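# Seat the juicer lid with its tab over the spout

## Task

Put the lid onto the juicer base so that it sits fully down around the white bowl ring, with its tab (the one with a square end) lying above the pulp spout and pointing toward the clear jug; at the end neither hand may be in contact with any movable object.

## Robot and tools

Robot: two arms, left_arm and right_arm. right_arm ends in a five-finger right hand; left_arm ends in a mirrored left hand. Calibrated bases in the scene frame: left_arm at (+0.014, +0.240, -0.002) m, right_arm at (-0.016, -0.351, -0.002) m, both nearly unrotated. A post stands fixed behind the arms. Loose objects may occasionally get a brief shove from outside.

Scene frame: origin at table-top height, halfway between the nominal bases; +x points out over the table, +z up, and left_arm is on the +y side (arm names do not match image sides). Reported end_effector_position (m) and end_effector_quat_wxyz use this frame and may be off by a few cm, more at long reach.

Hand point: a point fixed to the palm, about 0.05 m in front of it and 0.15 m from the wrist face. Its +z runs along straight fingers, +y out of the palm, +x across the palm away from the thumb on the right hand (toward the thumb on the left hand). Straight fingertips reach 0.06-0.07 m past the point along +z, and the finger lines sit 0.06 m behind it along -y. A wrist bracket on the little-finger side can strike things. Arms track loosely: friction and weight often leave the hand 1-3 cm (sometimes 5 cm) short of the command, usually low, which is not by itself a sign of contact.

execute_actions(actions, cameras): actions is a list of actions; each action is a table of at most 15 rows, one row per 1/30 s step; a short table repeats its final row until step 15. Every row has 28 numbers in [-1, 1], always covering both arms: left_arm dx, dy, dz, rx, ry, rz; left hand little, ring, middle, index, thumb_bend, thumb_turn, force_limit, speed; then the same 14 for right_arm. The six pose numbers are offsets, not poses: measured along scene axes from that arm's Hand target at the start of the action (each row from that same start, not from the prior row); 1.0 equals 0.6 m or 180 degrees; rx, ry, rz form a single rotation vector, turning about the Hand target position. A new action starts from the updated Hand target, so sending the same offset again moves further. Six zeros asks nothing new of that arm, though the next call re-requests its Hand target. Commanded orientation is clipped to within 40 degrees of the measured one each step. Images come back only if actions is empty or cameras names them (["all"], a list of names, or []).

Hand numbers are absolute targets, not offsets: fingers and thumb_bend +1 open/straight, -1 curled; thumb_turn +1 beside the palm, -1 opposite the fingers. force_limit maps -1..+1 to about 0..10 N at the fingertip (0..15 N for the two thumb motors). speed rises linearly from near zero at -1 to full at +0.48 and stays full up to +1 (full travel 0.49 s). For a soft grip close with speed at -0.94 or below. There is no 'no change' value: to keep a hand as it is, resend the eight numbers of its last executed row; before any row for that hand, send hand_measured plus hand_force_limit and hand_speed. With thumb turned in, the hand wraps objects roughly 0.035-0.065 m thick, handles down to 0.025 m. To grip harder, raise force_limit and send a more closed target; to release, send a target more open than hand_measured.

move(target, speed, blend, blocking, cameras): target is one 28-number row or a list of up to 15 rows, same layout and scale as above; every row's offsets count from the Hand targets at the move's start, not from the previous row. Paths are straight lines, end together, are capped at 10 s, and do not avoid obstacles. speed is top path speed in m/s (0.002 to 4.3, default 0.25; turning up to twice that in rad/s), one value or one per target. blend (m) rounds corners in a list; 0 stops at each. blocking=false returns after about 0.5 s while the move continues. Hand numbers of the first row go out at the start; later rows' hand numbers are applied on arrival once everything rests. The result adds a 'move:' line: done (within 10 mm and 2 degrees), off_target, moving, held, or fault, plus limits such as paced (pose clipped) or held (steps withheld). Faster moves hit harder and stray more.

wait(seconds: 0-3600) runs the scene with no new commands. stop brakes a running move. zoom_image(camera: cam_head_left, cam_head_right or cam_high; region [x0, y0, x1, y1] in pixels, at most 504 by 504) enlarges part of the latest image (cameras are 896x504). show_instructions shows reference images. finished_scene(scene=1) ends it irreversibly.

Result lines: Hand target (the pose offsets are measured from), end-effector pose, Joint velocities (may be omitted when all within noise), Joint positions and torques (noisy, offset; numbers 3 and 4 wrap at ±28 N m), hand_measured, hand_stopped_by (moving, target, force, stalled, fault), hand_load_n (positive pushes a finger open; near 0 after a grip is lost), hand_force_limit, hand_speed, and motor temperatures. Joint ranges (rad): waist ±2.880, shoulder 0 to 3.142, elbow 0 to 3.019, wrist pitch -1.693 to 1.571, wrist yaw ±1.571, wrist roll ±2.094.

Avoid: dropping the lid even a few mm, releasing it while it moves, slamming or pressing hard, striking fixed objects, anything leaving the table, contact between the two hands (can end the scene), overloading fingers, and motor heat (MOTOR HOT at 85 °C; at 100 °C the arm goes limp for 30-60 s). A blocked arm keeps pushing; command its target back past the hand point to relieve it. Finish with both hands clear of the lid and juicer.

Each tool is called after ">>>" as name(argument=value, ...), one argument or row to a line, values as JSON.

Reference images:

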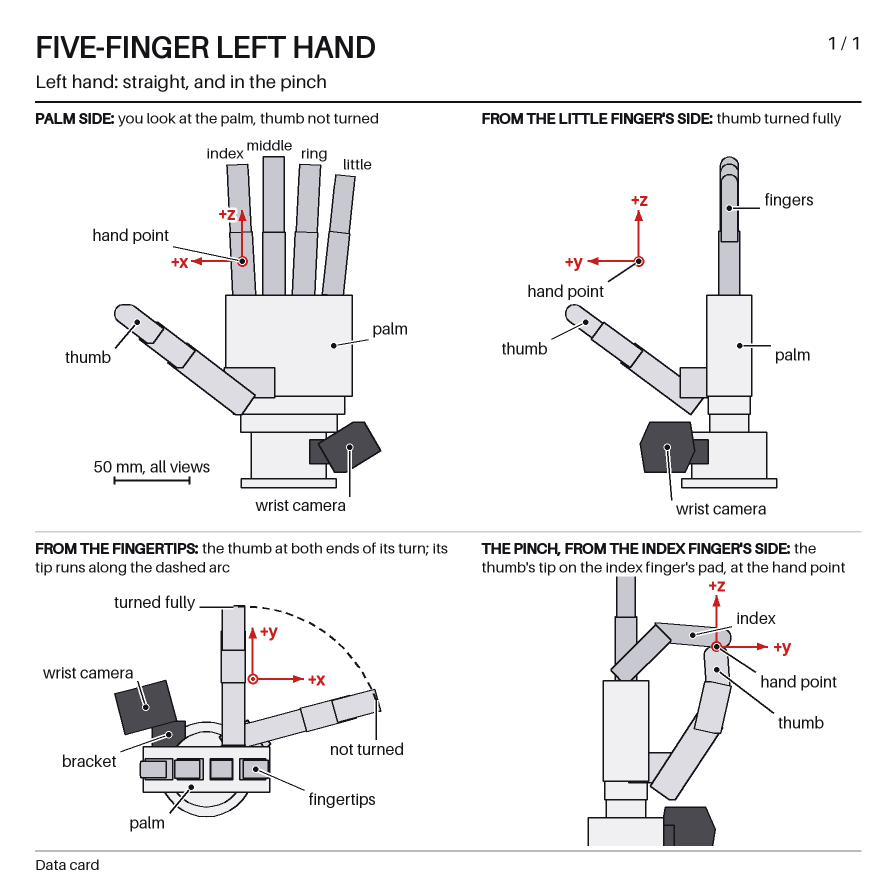

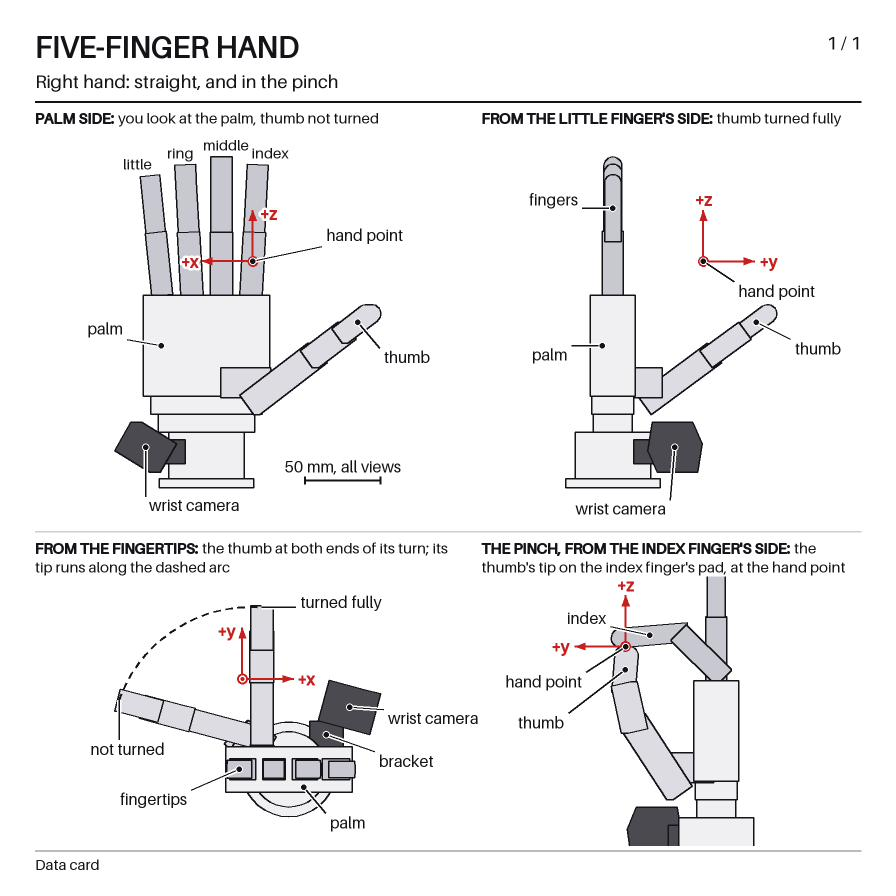

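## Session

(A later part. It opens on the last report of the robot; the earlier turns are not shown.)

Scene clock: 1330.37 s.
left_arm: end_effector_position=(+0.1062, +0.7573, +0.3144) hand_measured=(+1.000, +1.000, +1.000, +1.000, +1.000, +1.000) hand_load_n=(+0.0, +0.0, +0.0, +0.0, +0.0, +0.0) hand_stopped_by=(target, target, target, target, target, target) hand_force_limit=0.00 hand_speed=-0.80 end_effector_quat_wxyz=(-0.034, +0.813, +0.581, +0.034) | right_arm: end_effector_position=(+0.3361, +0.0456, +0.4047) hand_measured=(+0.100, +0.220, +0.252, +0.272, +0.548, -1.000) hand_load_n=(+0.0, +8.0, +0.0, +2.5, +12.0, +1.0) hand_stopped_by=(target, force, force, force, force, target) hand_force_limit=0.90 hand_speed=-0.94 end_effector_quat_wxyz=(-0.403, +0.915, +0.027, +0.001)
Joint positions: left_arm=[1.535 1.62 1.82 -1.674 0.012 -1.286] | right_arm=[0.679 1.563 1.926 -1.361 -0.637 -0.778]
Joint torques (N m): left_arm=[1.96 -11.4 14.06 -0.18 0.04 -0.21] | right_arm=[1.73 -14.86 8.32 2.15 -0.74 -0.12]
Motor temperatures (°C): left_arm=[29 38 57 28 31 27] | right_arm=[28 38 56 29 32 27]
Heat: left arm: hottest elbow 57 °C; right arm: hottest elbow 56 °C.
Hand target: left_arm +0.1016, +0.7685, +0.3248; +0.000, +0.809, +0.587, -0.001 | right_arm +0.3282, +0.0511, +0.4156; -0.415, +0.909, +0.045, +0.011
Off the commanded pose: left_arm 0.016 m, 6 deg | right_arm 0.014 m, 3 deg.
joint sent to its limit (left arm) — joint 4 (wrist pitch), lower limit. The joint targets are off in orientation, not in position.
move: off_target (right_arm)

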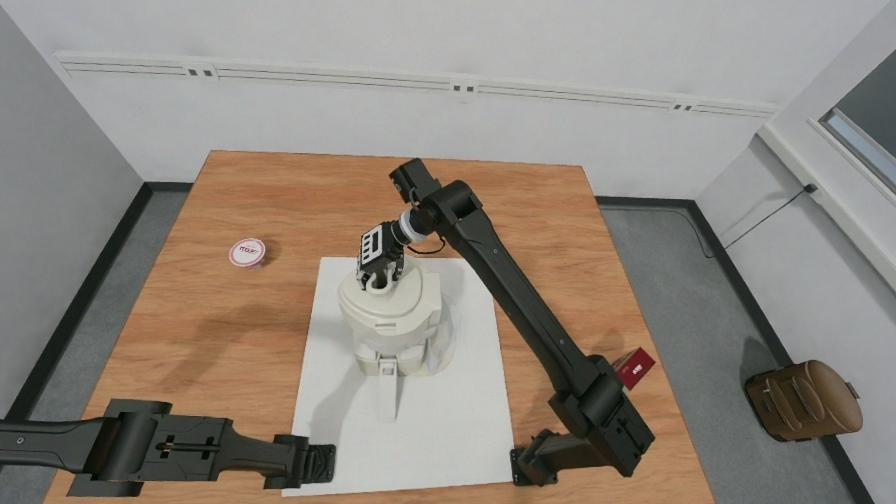

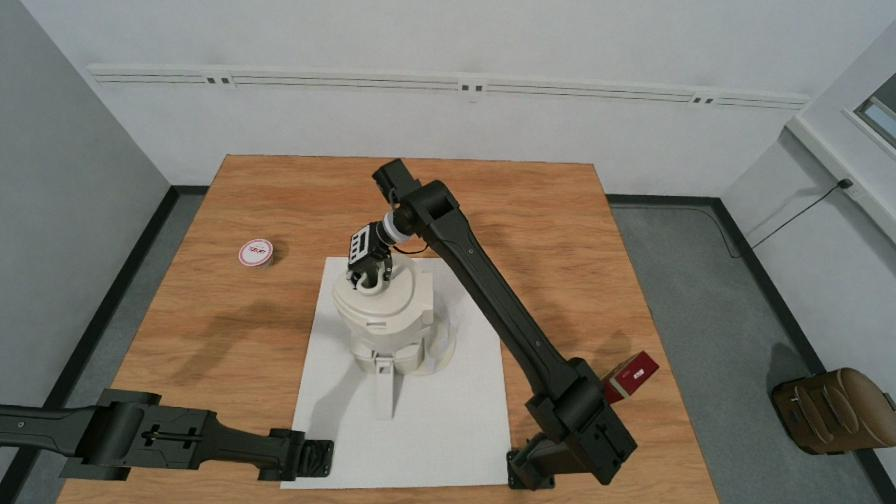

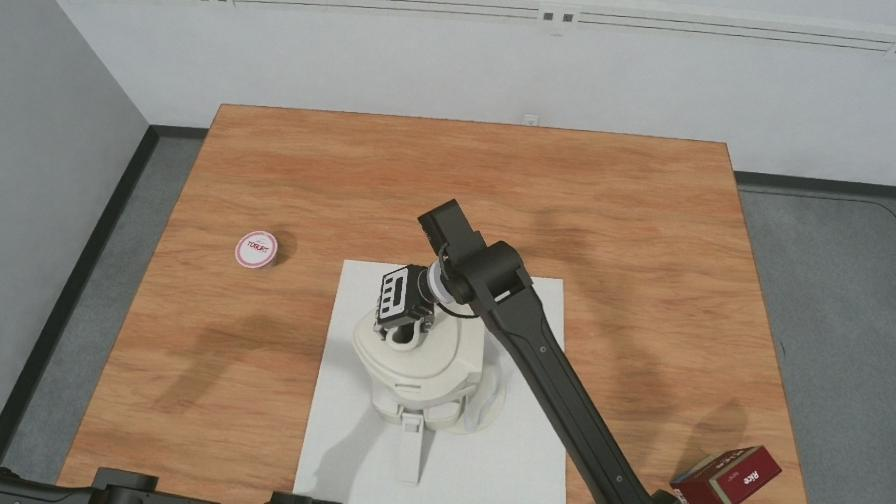

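>>> move(
  target=[
    [0,0,0,0,0,0,1,1,1,1,1,1,0,-0.8, 0,0,0.05,0,-0.0,0.0,0.1,0.0,0.0,0.0,0.0,-1,0.9,-0.94],
    [0,0,0,0,0,0,1,1,1,1,1,1,0,-0.8, -0.03,0.003,0.05,0,0,0.008,0.1,0.0,0.0,0.0,0.0,-1,0.9,-0.94],
  ],
  speed=[0.05,0.05],
  cameras=["all"],
)

>>> zoom_image(
  camera="cam_head_left",
  region=[330, 260, 460, 390],
)

>>> zoom_image(
  camera="cam_high",
  region=[340, 290, 500, 450],
)

Scene clock: 1382.00 s.
left_arm: end_effector_position=(+0.1062, +0.7573, +0.3144) hand_measured=(+1.000, +1.000, +1.000, +1.000, +1.000, +1.000) hand_load_n=(+0.0, +0.0, +0.0, +0.5, +0.0, +0.0) hand_stopped_by=(target, target, target, target, target, target) hand_force_limit=0.00 hand_speed=-0.80 end_effector_quat_wxyz=(-0.034, +0.813, +0.581, +0.034) | right_arm: end_effector_position=(+0.3190, +0.0532, +0.4073) hand_measured=(+0.100, +0.220, +0.252, +0.272, +0.548, -1.000) hand_load_n=(+0.0, +6.5, +0.0, +2.5, +13.0, +3.0) hand_stopped_by=(target, force, force, force, force, target) hand_force_limit=0.90 hand_speed=-0.94 end_effector_quat_wxyz=(-0.391, +0.919, +0.036, -0.021)
Joint positions: left_arm=[1.535 1.62 1.82 -1.674 0.012 -1.286] | right_arm=[0.711 1.584 1.967 -1.425 -0.639 -0.782]
Joint torques (N m): left_arm=[2.26 -11.4 14.01 -0.12 0.01 -0.19] | right_arm=[1.26 -16.79 11.52 1.35 -0.72 -0.1]
Motor temperatures (°C): left_arm=[29 39 57 28 31 27] | right_arm=[28 38 53 29 32 27]
Heat: left arm: hottest elbow 57 °C; right arm: hottest elbow 53 °C.
Hand target: left_arm +0.1016, +0.7685, +0.3248; +0.000, +0.809, +0.587, -0.001 | right_arm +0.3102, +0.0529, +0.4456; -0.415, +0.908, +0.057, +0.006
Off the commanded pose: left_arm 0.016 m, 6 deg | right_arm 0.039 m, 5 deg.
joint sent to its limit (left arm) — joint 4 (wrist pitch), lower limit. The joint targets are off in orientation, not in position.
move: off_target (right_arm)

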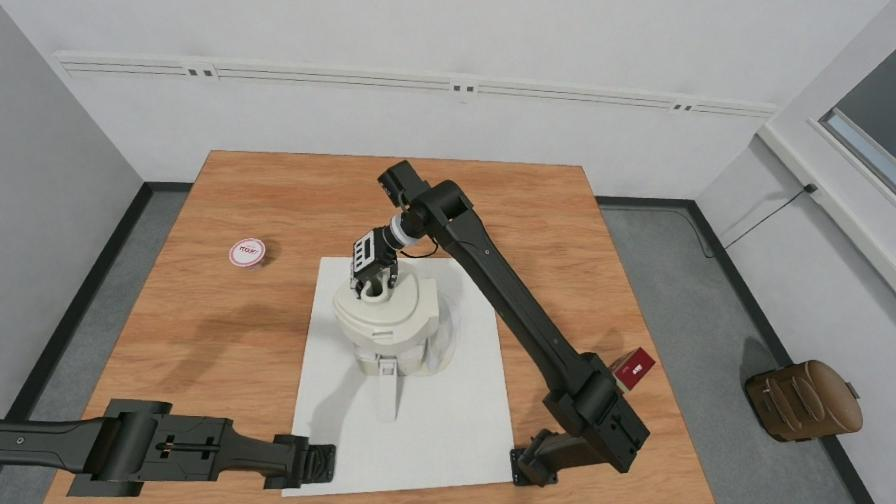

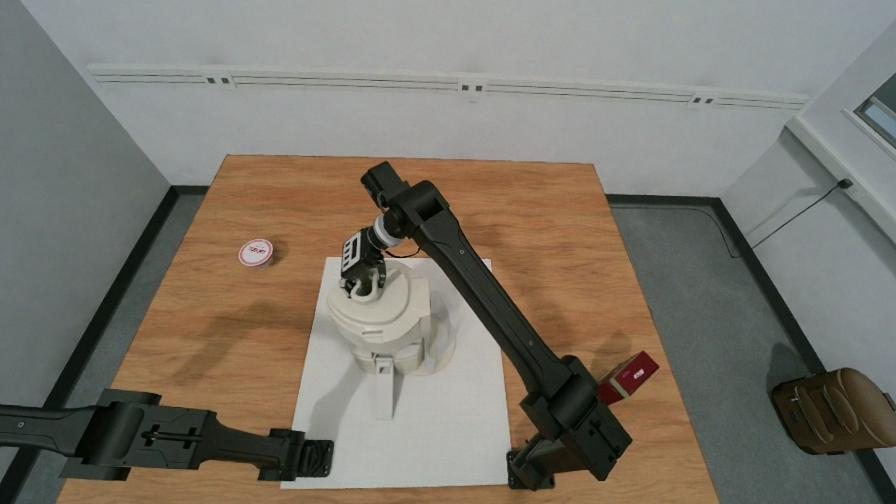

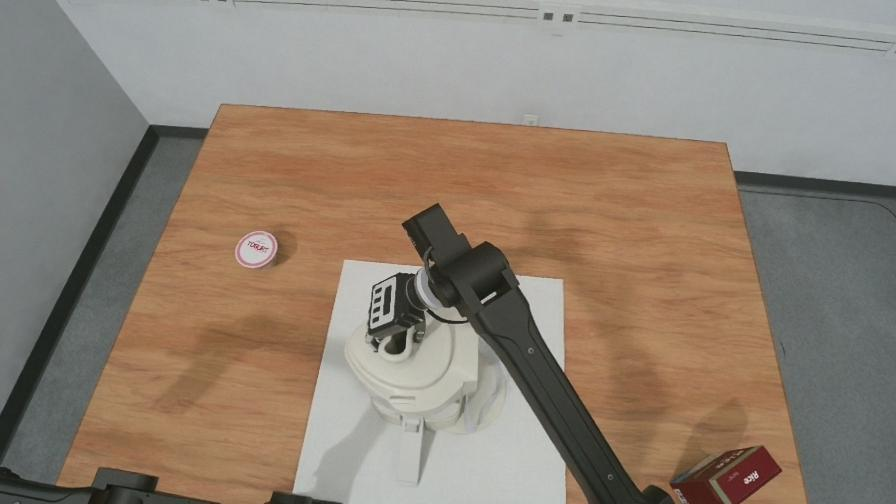

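Scaled by 3.877.

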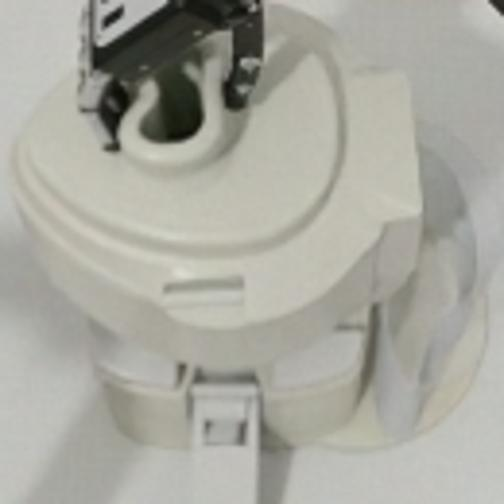

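Scaled by 3.150.

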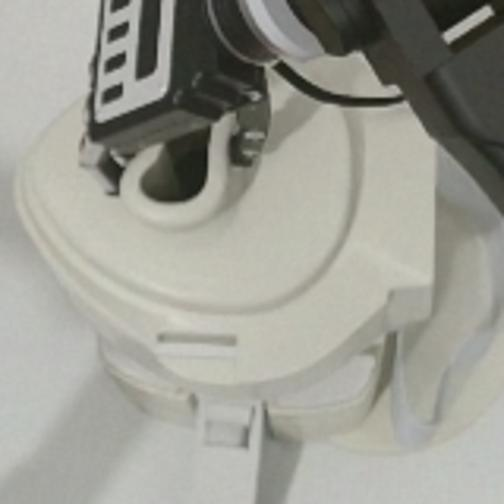

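>>> move(
  target=[
    [0,0,0,0,0,0,1,1,1,1,1,1,0,-0.8, 0.002,-0.014,0.0,0,-0.0,-0.004,0.1,0.0,0.0,0.0,0.0,-1,0.9,-0.94],
    [0,0,0,0,0,0,1,1,1,1,1,1,0,-0.8, 0.002,-0.014,-0.05,0,0,-0.004,0.1,0.0,0.0,0.0,0.0,-1,0.9,-0.94],
  ],
  speed=[0.04,0.03],
  cameras=["all"],
)

>>> zoom_image(
  camera="cam_head_left",
  region=[330, 260, 460, 390],
)

>>> zoom_image(
  camera="cam_high",
  region=[340, 290, 500, 450],
)

Scene clock: 1400.73 s.
left_arm: end_effector_position=(+0.1062, +0.7573, +0.3144) hand_measured=(+1.000, +1.000, +1.000, +1.000, +1.000, +1.000) hand_load_n=(+0.0, +0.0, +0.0, +0.0, +0.0, +0.0) hand_stopped_by=(target, target, target, target, target, target) hand_force_limit=0.00 hand_speed=-0.80 end_effector_quat_wxyz=(-0.034, +0.813, +0.581, +0.034) | right_arm: end_effector_position=(+0.3102, +0.0463, +0.3994) hand_measured=(+0.100, +0.220, +0.252, +0.272, +0.548, -1.000) hand_load_n=(+0.0, +6.5, +0.0, +4.0, +12.0, +3.0) hand_stopped_by=(target, force, force, force, force, target) hand_force_limit=0.90 hand_speed=-0.94 end_effector_quat_wxyz=(-0.399, +0.916, +0.041, -0.013)
Joint positions: left_arm=[1.535 1.62 1.82 -1.674 0.012 -1.286] | right_arm=[0.711 1.526 1.871 -1.364 -0.642 -0.783]
Joint torques (N m): left_arm=[2.37 -11.4 14.05 -0.14 0.02 -0.2] | right_arm=[-0.09 -14.33 8.62 2.44 -0.67 -0.09]
Motor temperatures (°C): left_arm=[29 39 58 28 31 27] | right_arm=[28 37 56 29 32 27]
Heat: left arm: hottest elbow 58 °C; right arm: hottest elbow 56 °C.
Hand target: left_arm +0.1016, +0.7685, +0.3248; +0.000, +0.809, +0.587, -0.001 | right_arm +0.3114, +0.0444, +0.4157; -0.415, +0.908, +0.051, +0.008
Off the commanded pose: left_arm 0.016 m, 6 deg | right_arm 0.016 m, 3 deg.
joint sent to its limit (left arm) — joint 4 (wrist pitch), lower limit. The joint targets are off in orientation, not in position.
move: off_target (right_arm)

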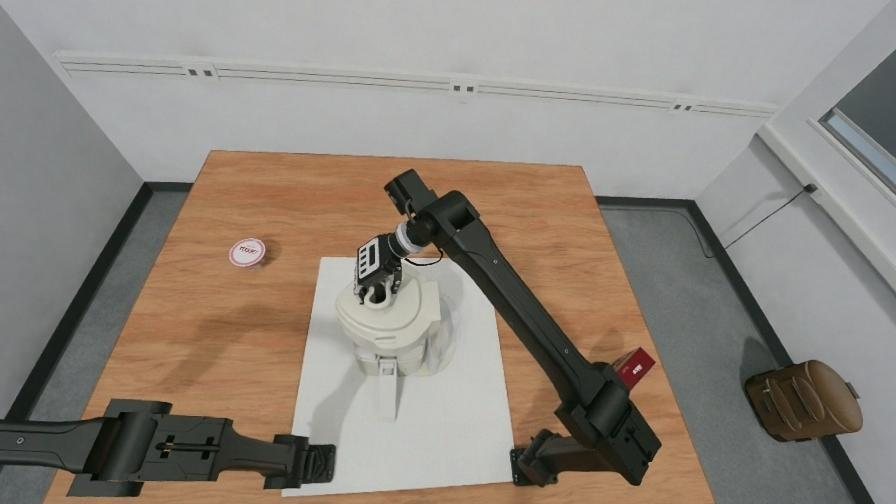

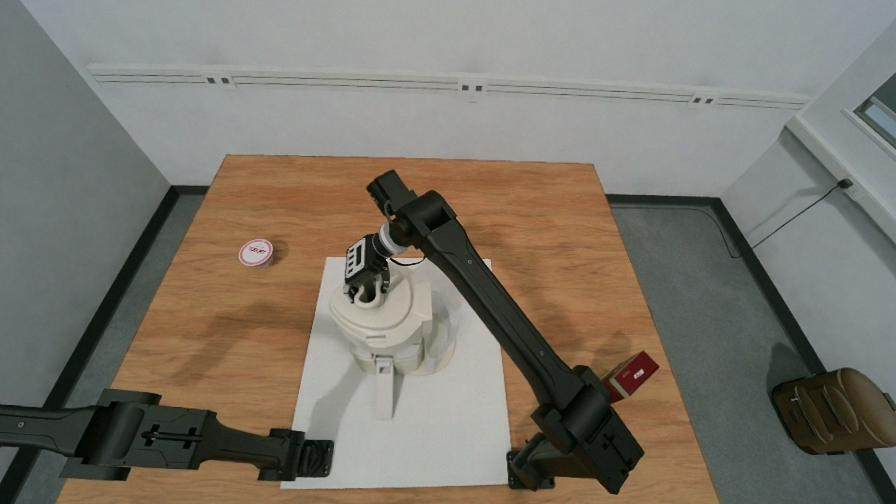

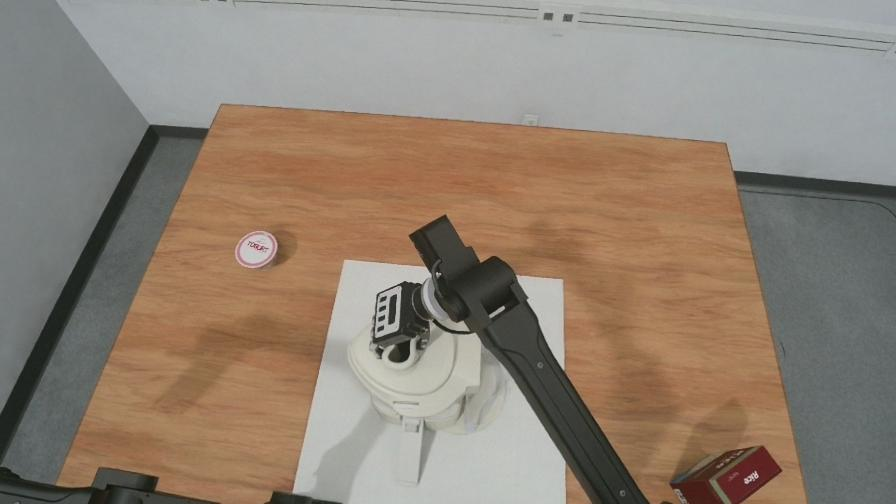

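Scaled by 3.877.

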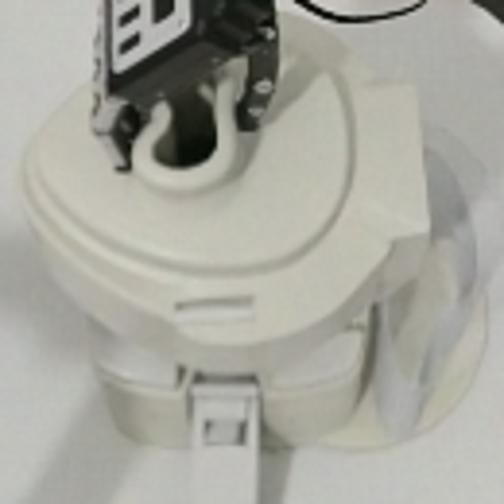

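Scaled by 3.150.

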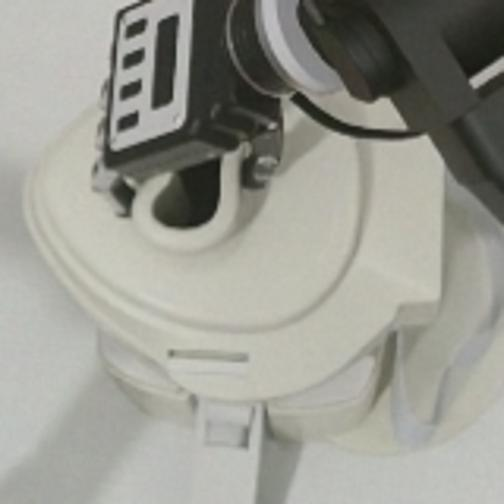

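>>> move(
  target=[
    [0,0,0,0,0,0,1,1,1,1,1,1,0,-0.8, 0.0,-0.003,0.05,0,-0.0,0.0,0.1,0.0,0.0,0.0,0.0,-1,0.9,-0.94],
    [0,0,0,0,0,0,1,1,1,1,1,1,0,-0.8, 0.025,-0.003,0.05,0,0,0,0.1,0.0,0.0,0.0,0.0,-1,0.9,-0.94],
    [0,0,0,0,0,0,1,1,1,1,1,1,0,-0.8, 0.025,-0.003,0.02,0,0,0,0.1,0.0,0.0,0.0,0.0,-1,0.9,-0.94],
  ],
  speed=[0.05,0.05,0.03],
  cameras=["all"],
)

>>> zoom_image(
  camera="cam_head_left",
  region=[330, 260, 460, 390],
)

>>> zoom_image(
  camera="cam_head_right",
  region=[320, 260, 450, 390],
)

Scene clock: 1417.50 s.
left_arm: end_effector_position=(+0.1062, +0.7573, +0.3144) hand_measured=(+1.000, +1.000, +1.000, +1.000, +1.000, +1.000) hand_load_n=(+0.0, +0.0, +0.0, +0.0, +0.0, +0.0) hand_stopped_by=(target, target, target, target, target, target) hand_force_limit=0.00 hand_speed=-0.80 end_effector_quat_wxyz=(-0.034, +0.813, +0.581, +0.034) | right_arm: end_effector_position=(+0.3218, +0.0460, +0.4087) hand_measured=(+0.100, +0.220, +0.252, +0.272, +0.548, -1.000) hand_load_n=(+0.5, +6.0, +0.0, +3.5, +12.0, +1.5) hand_stopped_by=(target, force, force, force, force, target) hand_force_limit=0.90 hand_speed=-0.94 end_effector_quat_wxyz=(-0.396, +0.917, +0.038, -0.018)
Joint positions: left_arm=[1.535 1.62 1.82 -1.674 0.012 -1.286] | right_arm=[0.695 1.572 1.955 -1.424 -0.651 -0.799]
Joint torques (N m): left_arm=[2.37 -11.4 14 -0.13 0.02 -0.2] | right_arm=[-0.56 -15.03 9.02 2.39 -0.74 -0.16]
Motor temperatures (°C): left_arm=[29 39 58 28 31 27] | right_arm=[28 37 56 29 32 27]
Heat: left arm: hottest elbow 58 °C; right arm: hottest elbow 56 °C.
Hand target: left_arm +0.1016, +0.7685, +0.3248; +0.000, +0.809, +0.587, -0.001 | right_arm +0.3263, +0.0426, +0.4277; -0.415, +0.908, +0.051, +0.008
Off the commanded pose: left_arm 0.016 m, 6 deg | right_arm 0.020 m, 4 deg.
joint sent to its limit (left arm) — joint 4 (wrist pitch), lower limit. The joint targets are off in orientation, not in position.
move: off_target (right_arm)

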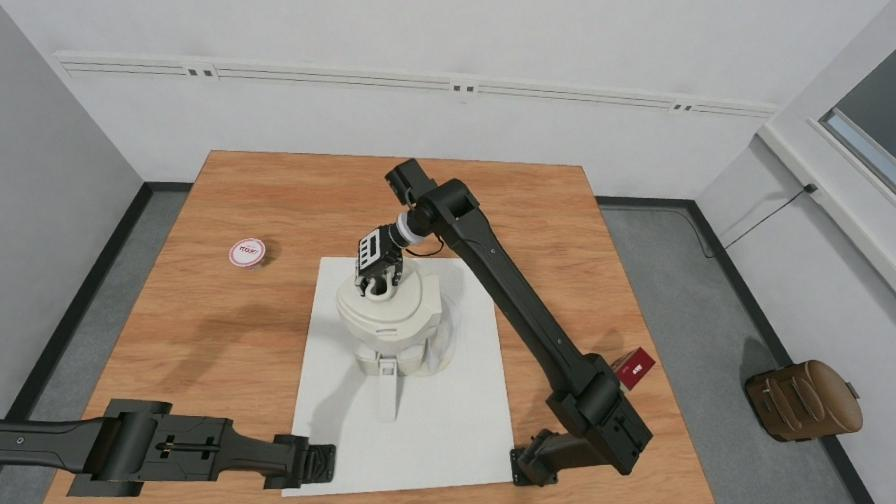

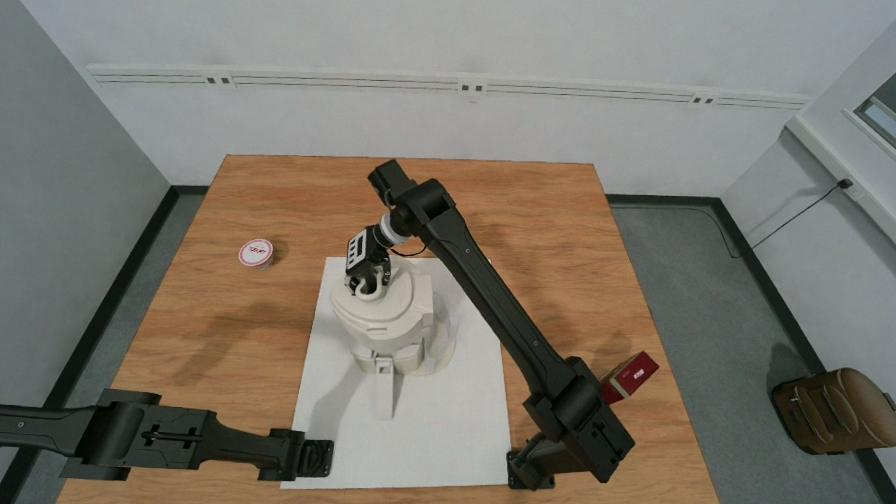

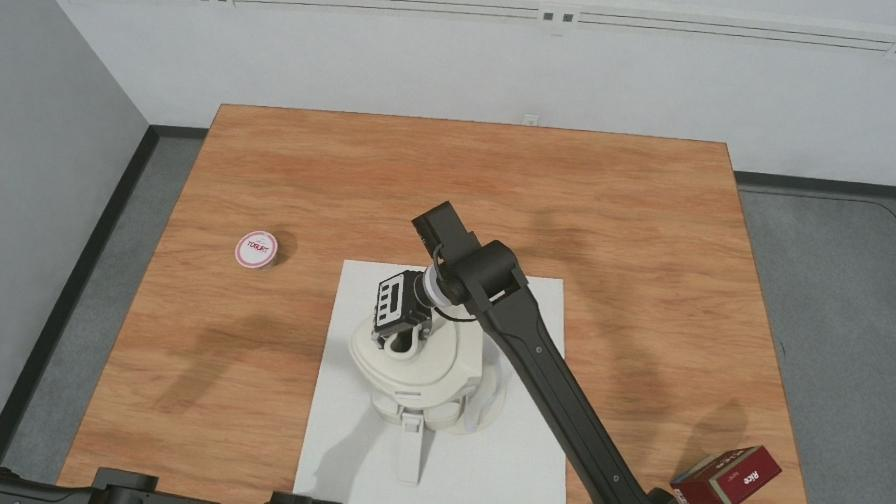

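Scaled by 3.877.

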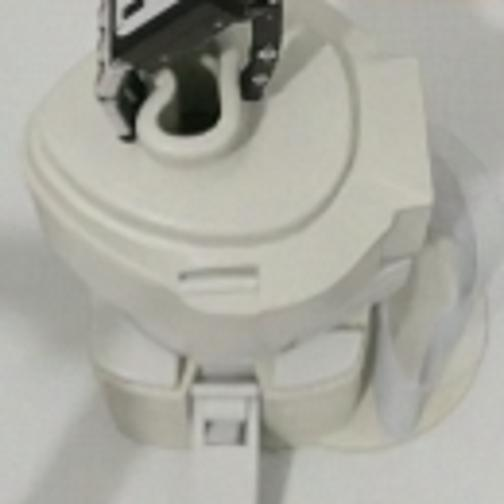

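Scaled by 3.877.

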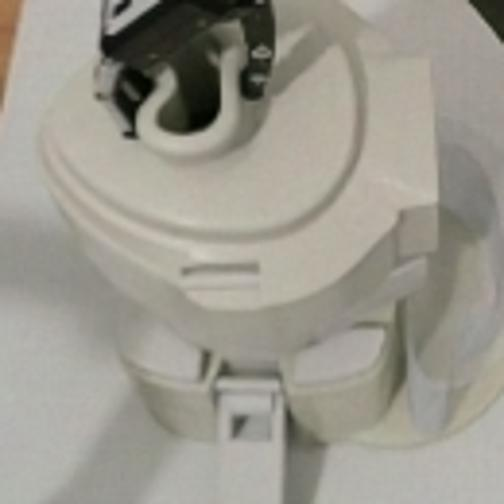

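>>> move(
  target=[
    [0,0,0,0,0,0,1,1,1,1,1,1,0,-0.8, 0.0,0,-0.03,0,0,-0.005,0.1,0.0,0.0,0.0,0.0,-1,0.9,-0.94],
  ],
  speed=[0.03],
  cameras=["all"],
)

>>> zoom_image(
  camera="cam_head_left",
  region=[330, 260, 460, 390],
)

>>> zoom_image(
  camera="cam_head_right",
  region=[320, 260, 450, 390],
)

Scene clock: 1430.47 s.
left_arm: end_effector_position=(+0.1062, +0.7573, +0.3144) hand_measured=(+1.000, +1.000, +1.000, +1.000, +1.000, +1.000) hand_load_n=(+0.0, +0.0, +0.0, +0.0, +0.0, -0.5) hand_stopped_by=(target, target, target, target, target, target) hand_force_limit=0.00 hand_speed=-0.80 end_effector_quat_wxyz=(-0.034, +0.813, +0.581, +0.034) | right_arm: end_effector_position=(+0.3253, +0.0483, +0.3967) hand_measured=(+0.100, +0.220, +0.252, +0.272, +0.548, -1.000) hand_load_n=(+0.0, +8.0, +0.0, +2.0, +11.0, +1.5) hand_stopped_by=(target, force, force, force, force, target) hand_force_limit=0.90 hand_speed=-0.94 end_effector_quat_wxyz=(-0.404, +0.914, +0.044, -0.004)
Joint positions: left_arm=[1.535 1.62 1.82 -1.674 0.012 -1.286] | right_arm=[0.695 1.545 1.883 -1.345 -0.649 -0.799]
Joint torques (N m): left_arm=[2.14 -11.28 14.02 -0.13 0.02 -0.2] | right_arm=[0.03 -14.68 8.14 2.02 -0.54 0.01]
Motor temperatures (°C): left_arm=[29 39 58 28 31 27] | right_arm=[28 37 55 29 32 27]
Heat: left arm: hottest elbow 58 °C; right arm: hottest elbow 55 °C.
Hand target: left_arm +0.1016, +0.7685, +0.3248; +0.000, +0.809, +0.587, -0.001 | right_arm +0.3263, +0.0426, +0.4097; -0.415, +0.909, +0.044, +0.012
Off the commanded pose: left_arm 0.016 m, 6 deg | right_arm 0.014 m, 2 deg.
joint sent to its limit (left arm) — joint 4 (wrist pitch), lower limit. The joint targets are off in orientation, not in position.
move: off_target (right_arm)

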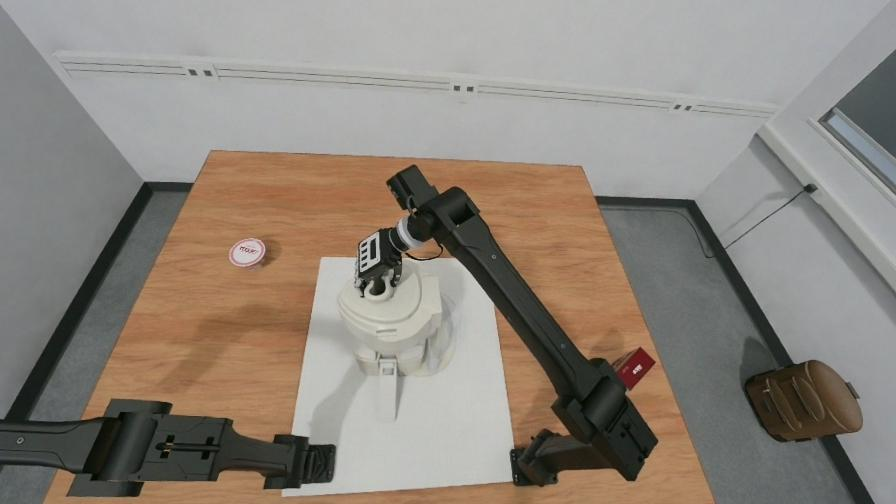

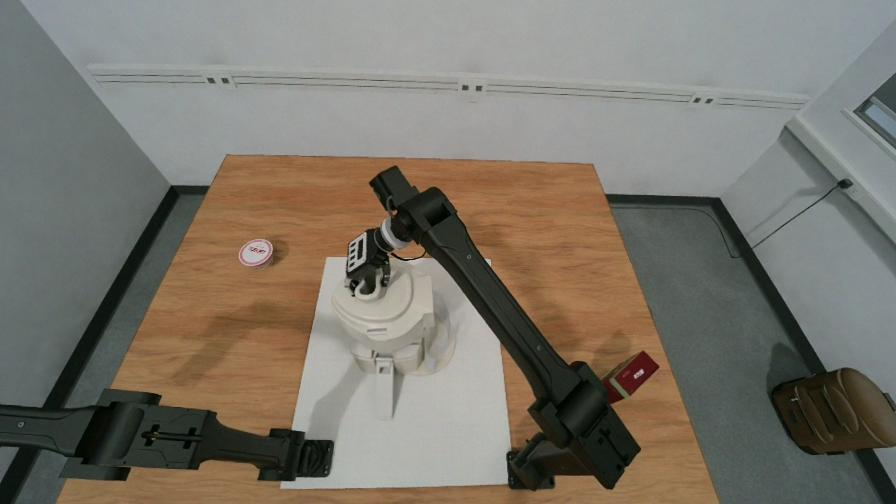

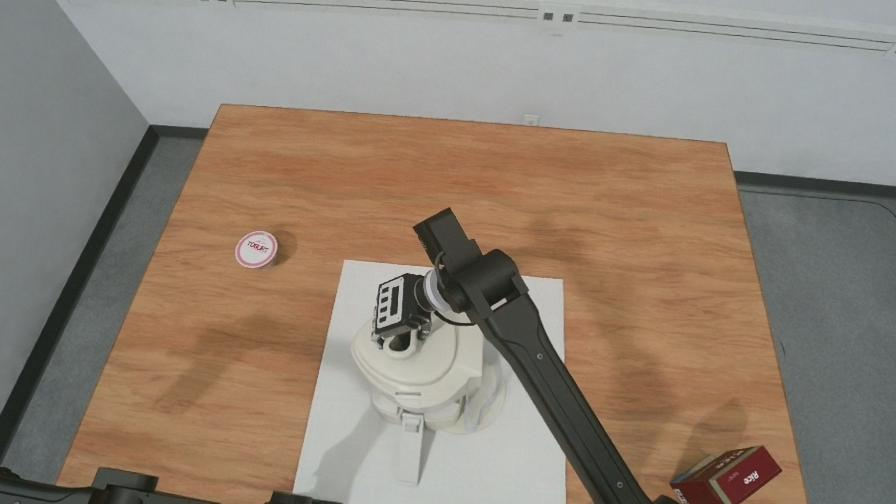

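Scaled by 3.877.

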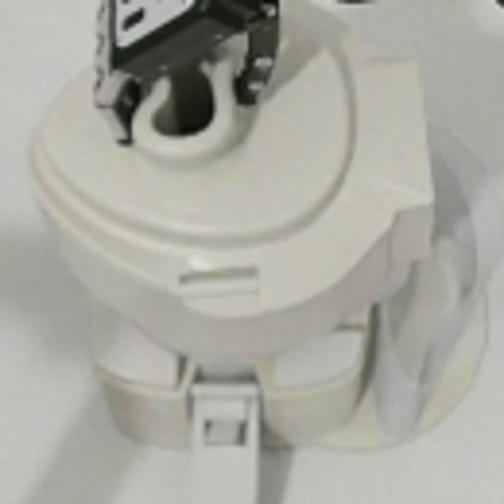

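Scaled by 3.877.

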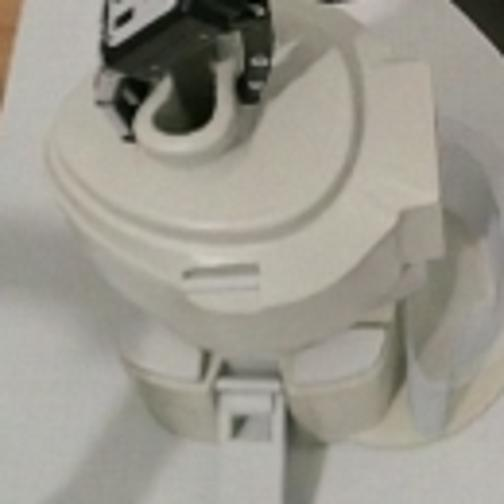

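>>> move(
  target=[
    [0,0,0,0,0,0,1,1,1,1,1,1,0,-0.8, 0.0,0,0.02,-0.022,0.016,-0.014,0.1,0.0,0.0,0.0,0.0,-1,0.9,-0.94],
    [0,0,0,0,0,0,1,1,1,1,1,1,0,-0.8, -0.008,0,-0.01,-0.022,0.016,-0.014,0.1,0.0,0.0,0.0,0.0,-1,0.9,-0.94],
  ],
  speed=[0.03],
  cameras=["all"],
)

>>> zoom_image(
  camera="cam_head_left",
  region=[330, 260, 460, 390],
)

>>> zoom_image(
  camera="cam_head_right",
  region=[320, 260, 450, 390],
)

speed must be one number or one for each of the 2 targets, got a list of 1; nothing of the call was run

Scaled by 3.877.

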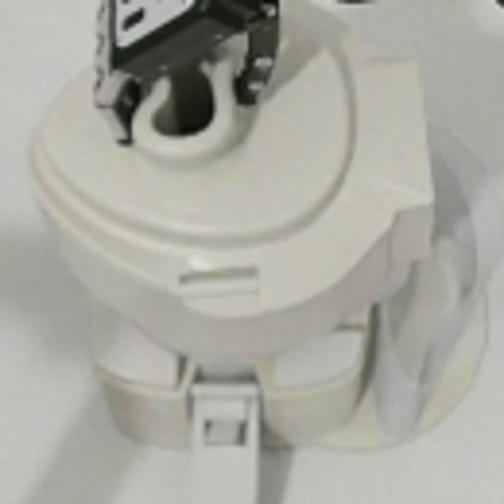

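Scaled by 3.877.

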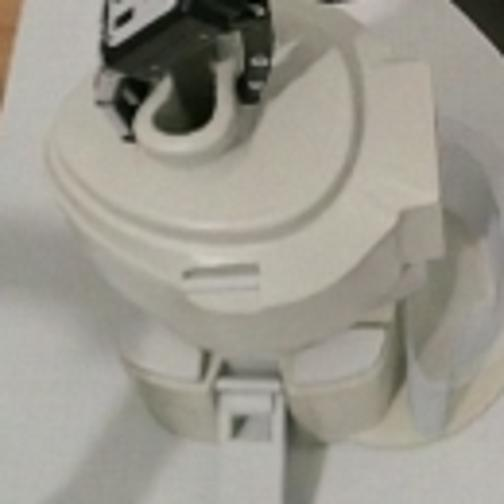

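>>> move(
  target=[
    [0,0,0,0,0,0,1,1,1,1,1,1,0,-0.8, 0.0,0,0.02,-0.022,0.016,-0.014,0.1,0.0,0.0,0.0,0.0,-1,0.9,-0.94],
    [0,0,0,0,0,0,1,1,1,1,1,1,0,-0.8, -0.008,0,-0.01,-0.022,0.016,-0.014,0.1,0.0,0.0,0.0,0.0,-1,0.9,-0.94],
  ],
  speed=0.03,
  cameras=["all"],
)

>>> zoom_image(
  camera="cam_head_left",
  region=[330, 260, 460, 390],
)

>>> zoom_image(
  camera="cam_head_right",
  region=[320, 260, 450, 390],
)

Scene clock: 1457.30 s.
left_arm: end_effector_position=(+0.1062, +0.7573, +0.3144) hand_measured=(+1.000, +1.000, +1.000, +1.000, +1.000, +1.000) hand_load_n=(-0.5, +0.0, +0.0, +0.0, +0.0, +0.0) hand_stopped_by=(target, target, target, target, target, target) hand_force_limit=0.00 hand_speed=-0.80 end_effector_quat_wxyz=(-0.034, +0.813, +0.581, +0.034) | right_arm: end_effector_position=(+0.3264, +0.0406, +0.3790) hand_measured=(+0.100, +0.220, +0.252, +0.272, +0.548, -1.000) hand_load_n=(-0.5, +5.0, +1.5, +3.0, +12.0, +2.0) hand_stopped_by=(target, force, force, force, force, target) hand_force_limit=0.90 hand_speed=-0.94 end_effector_quat_wxyz=(-0.364, +0.931, +0.007, -0.026)
Joint positions: left_arm=[1.535 1.62 1.82 -1.674 0.012 -1.286] | right_arm=[0.695 1.582 1.903 -1.414 -0.599 -0.764]
Joint torques (N m): left_arm=[2.14 -11.4 14.01 -0.2 0.03 -0.22] | right_arm=[0.79 -15.79 9.31 2.51 -0.38 0.09]
Motor temperatures (°C): left_arm=[29 39 58 28 31 27] | right_arm=[28 37 56 29 32 27]
Heat: left arm: hottest elbow 58 °C; right arm: hottest elbow 56 °C.
Hand target: left_arm +0.1016, +0.7685, +0.3248; +0.000, +0.809, +0.587, -0.001 | right_arm +0.3216, +0.0427, +0.4037; -0.384, +0.923, +0.014, -0.004
Off the commanded pose: left_arm 0.016 m, 6 deg | right_arm 0.025 m, 4 deg.
joint sent to its limit (left arm) — joint 4 (wrist pitch), lower limit. The joint targets are off in orientation, not in position.
move: off_target (right_arm)

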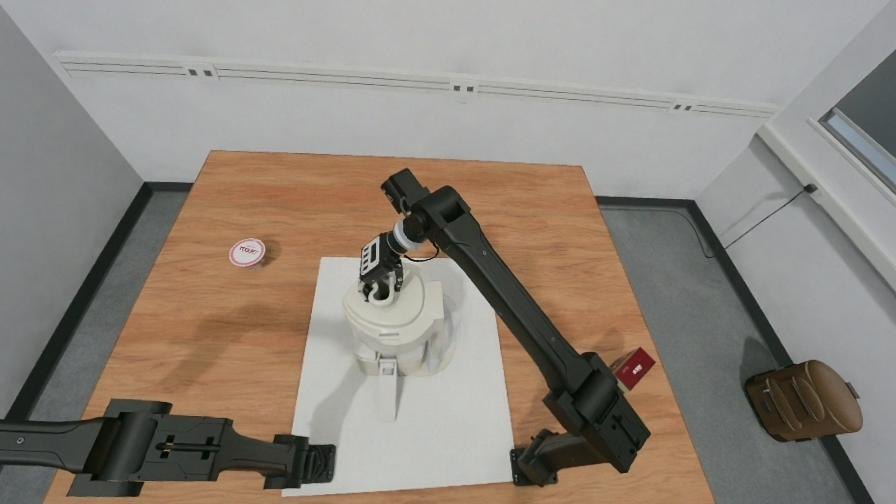

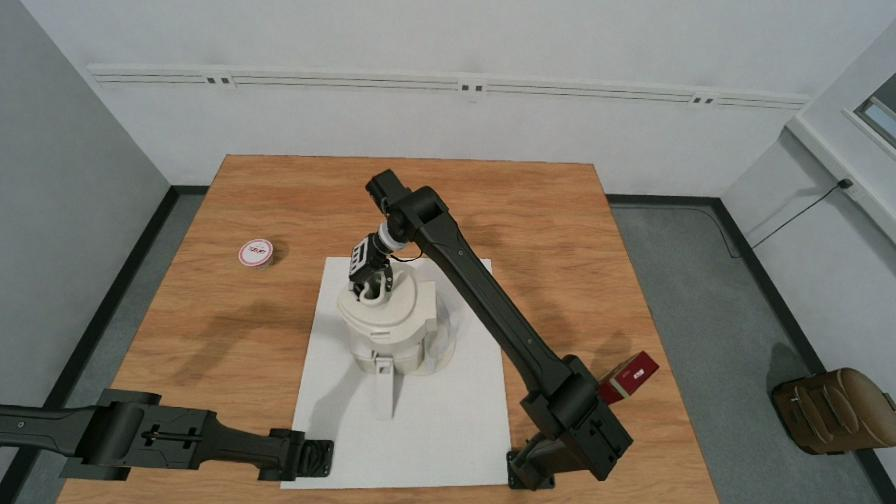

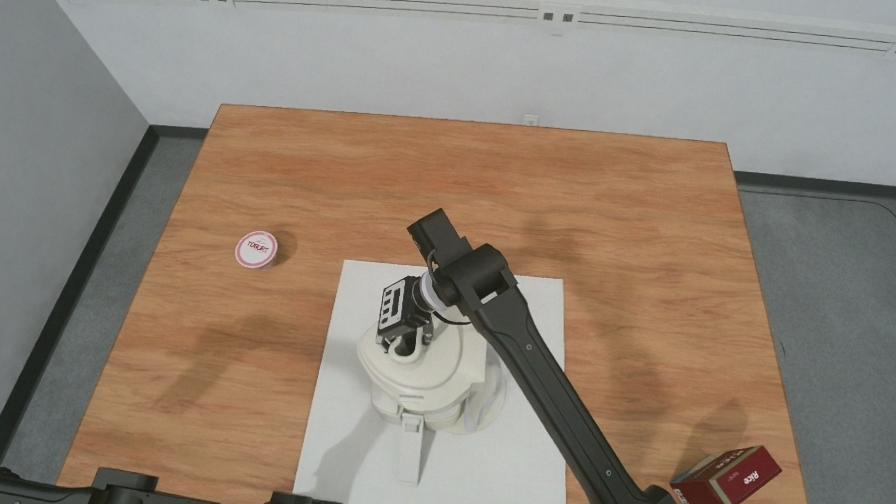

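Scaled by 3.877.

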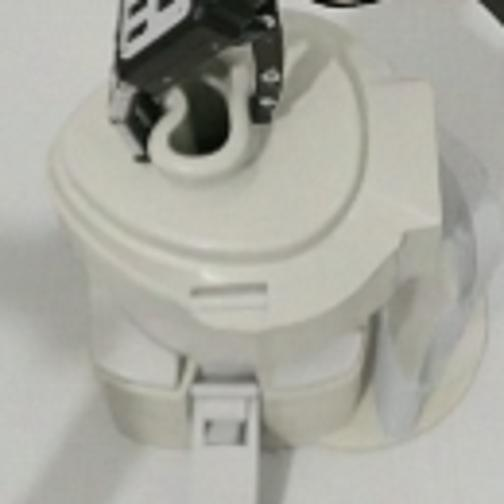

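Scaled by 3.877.

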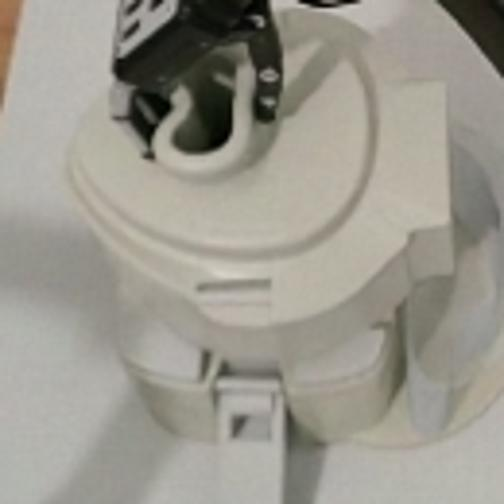

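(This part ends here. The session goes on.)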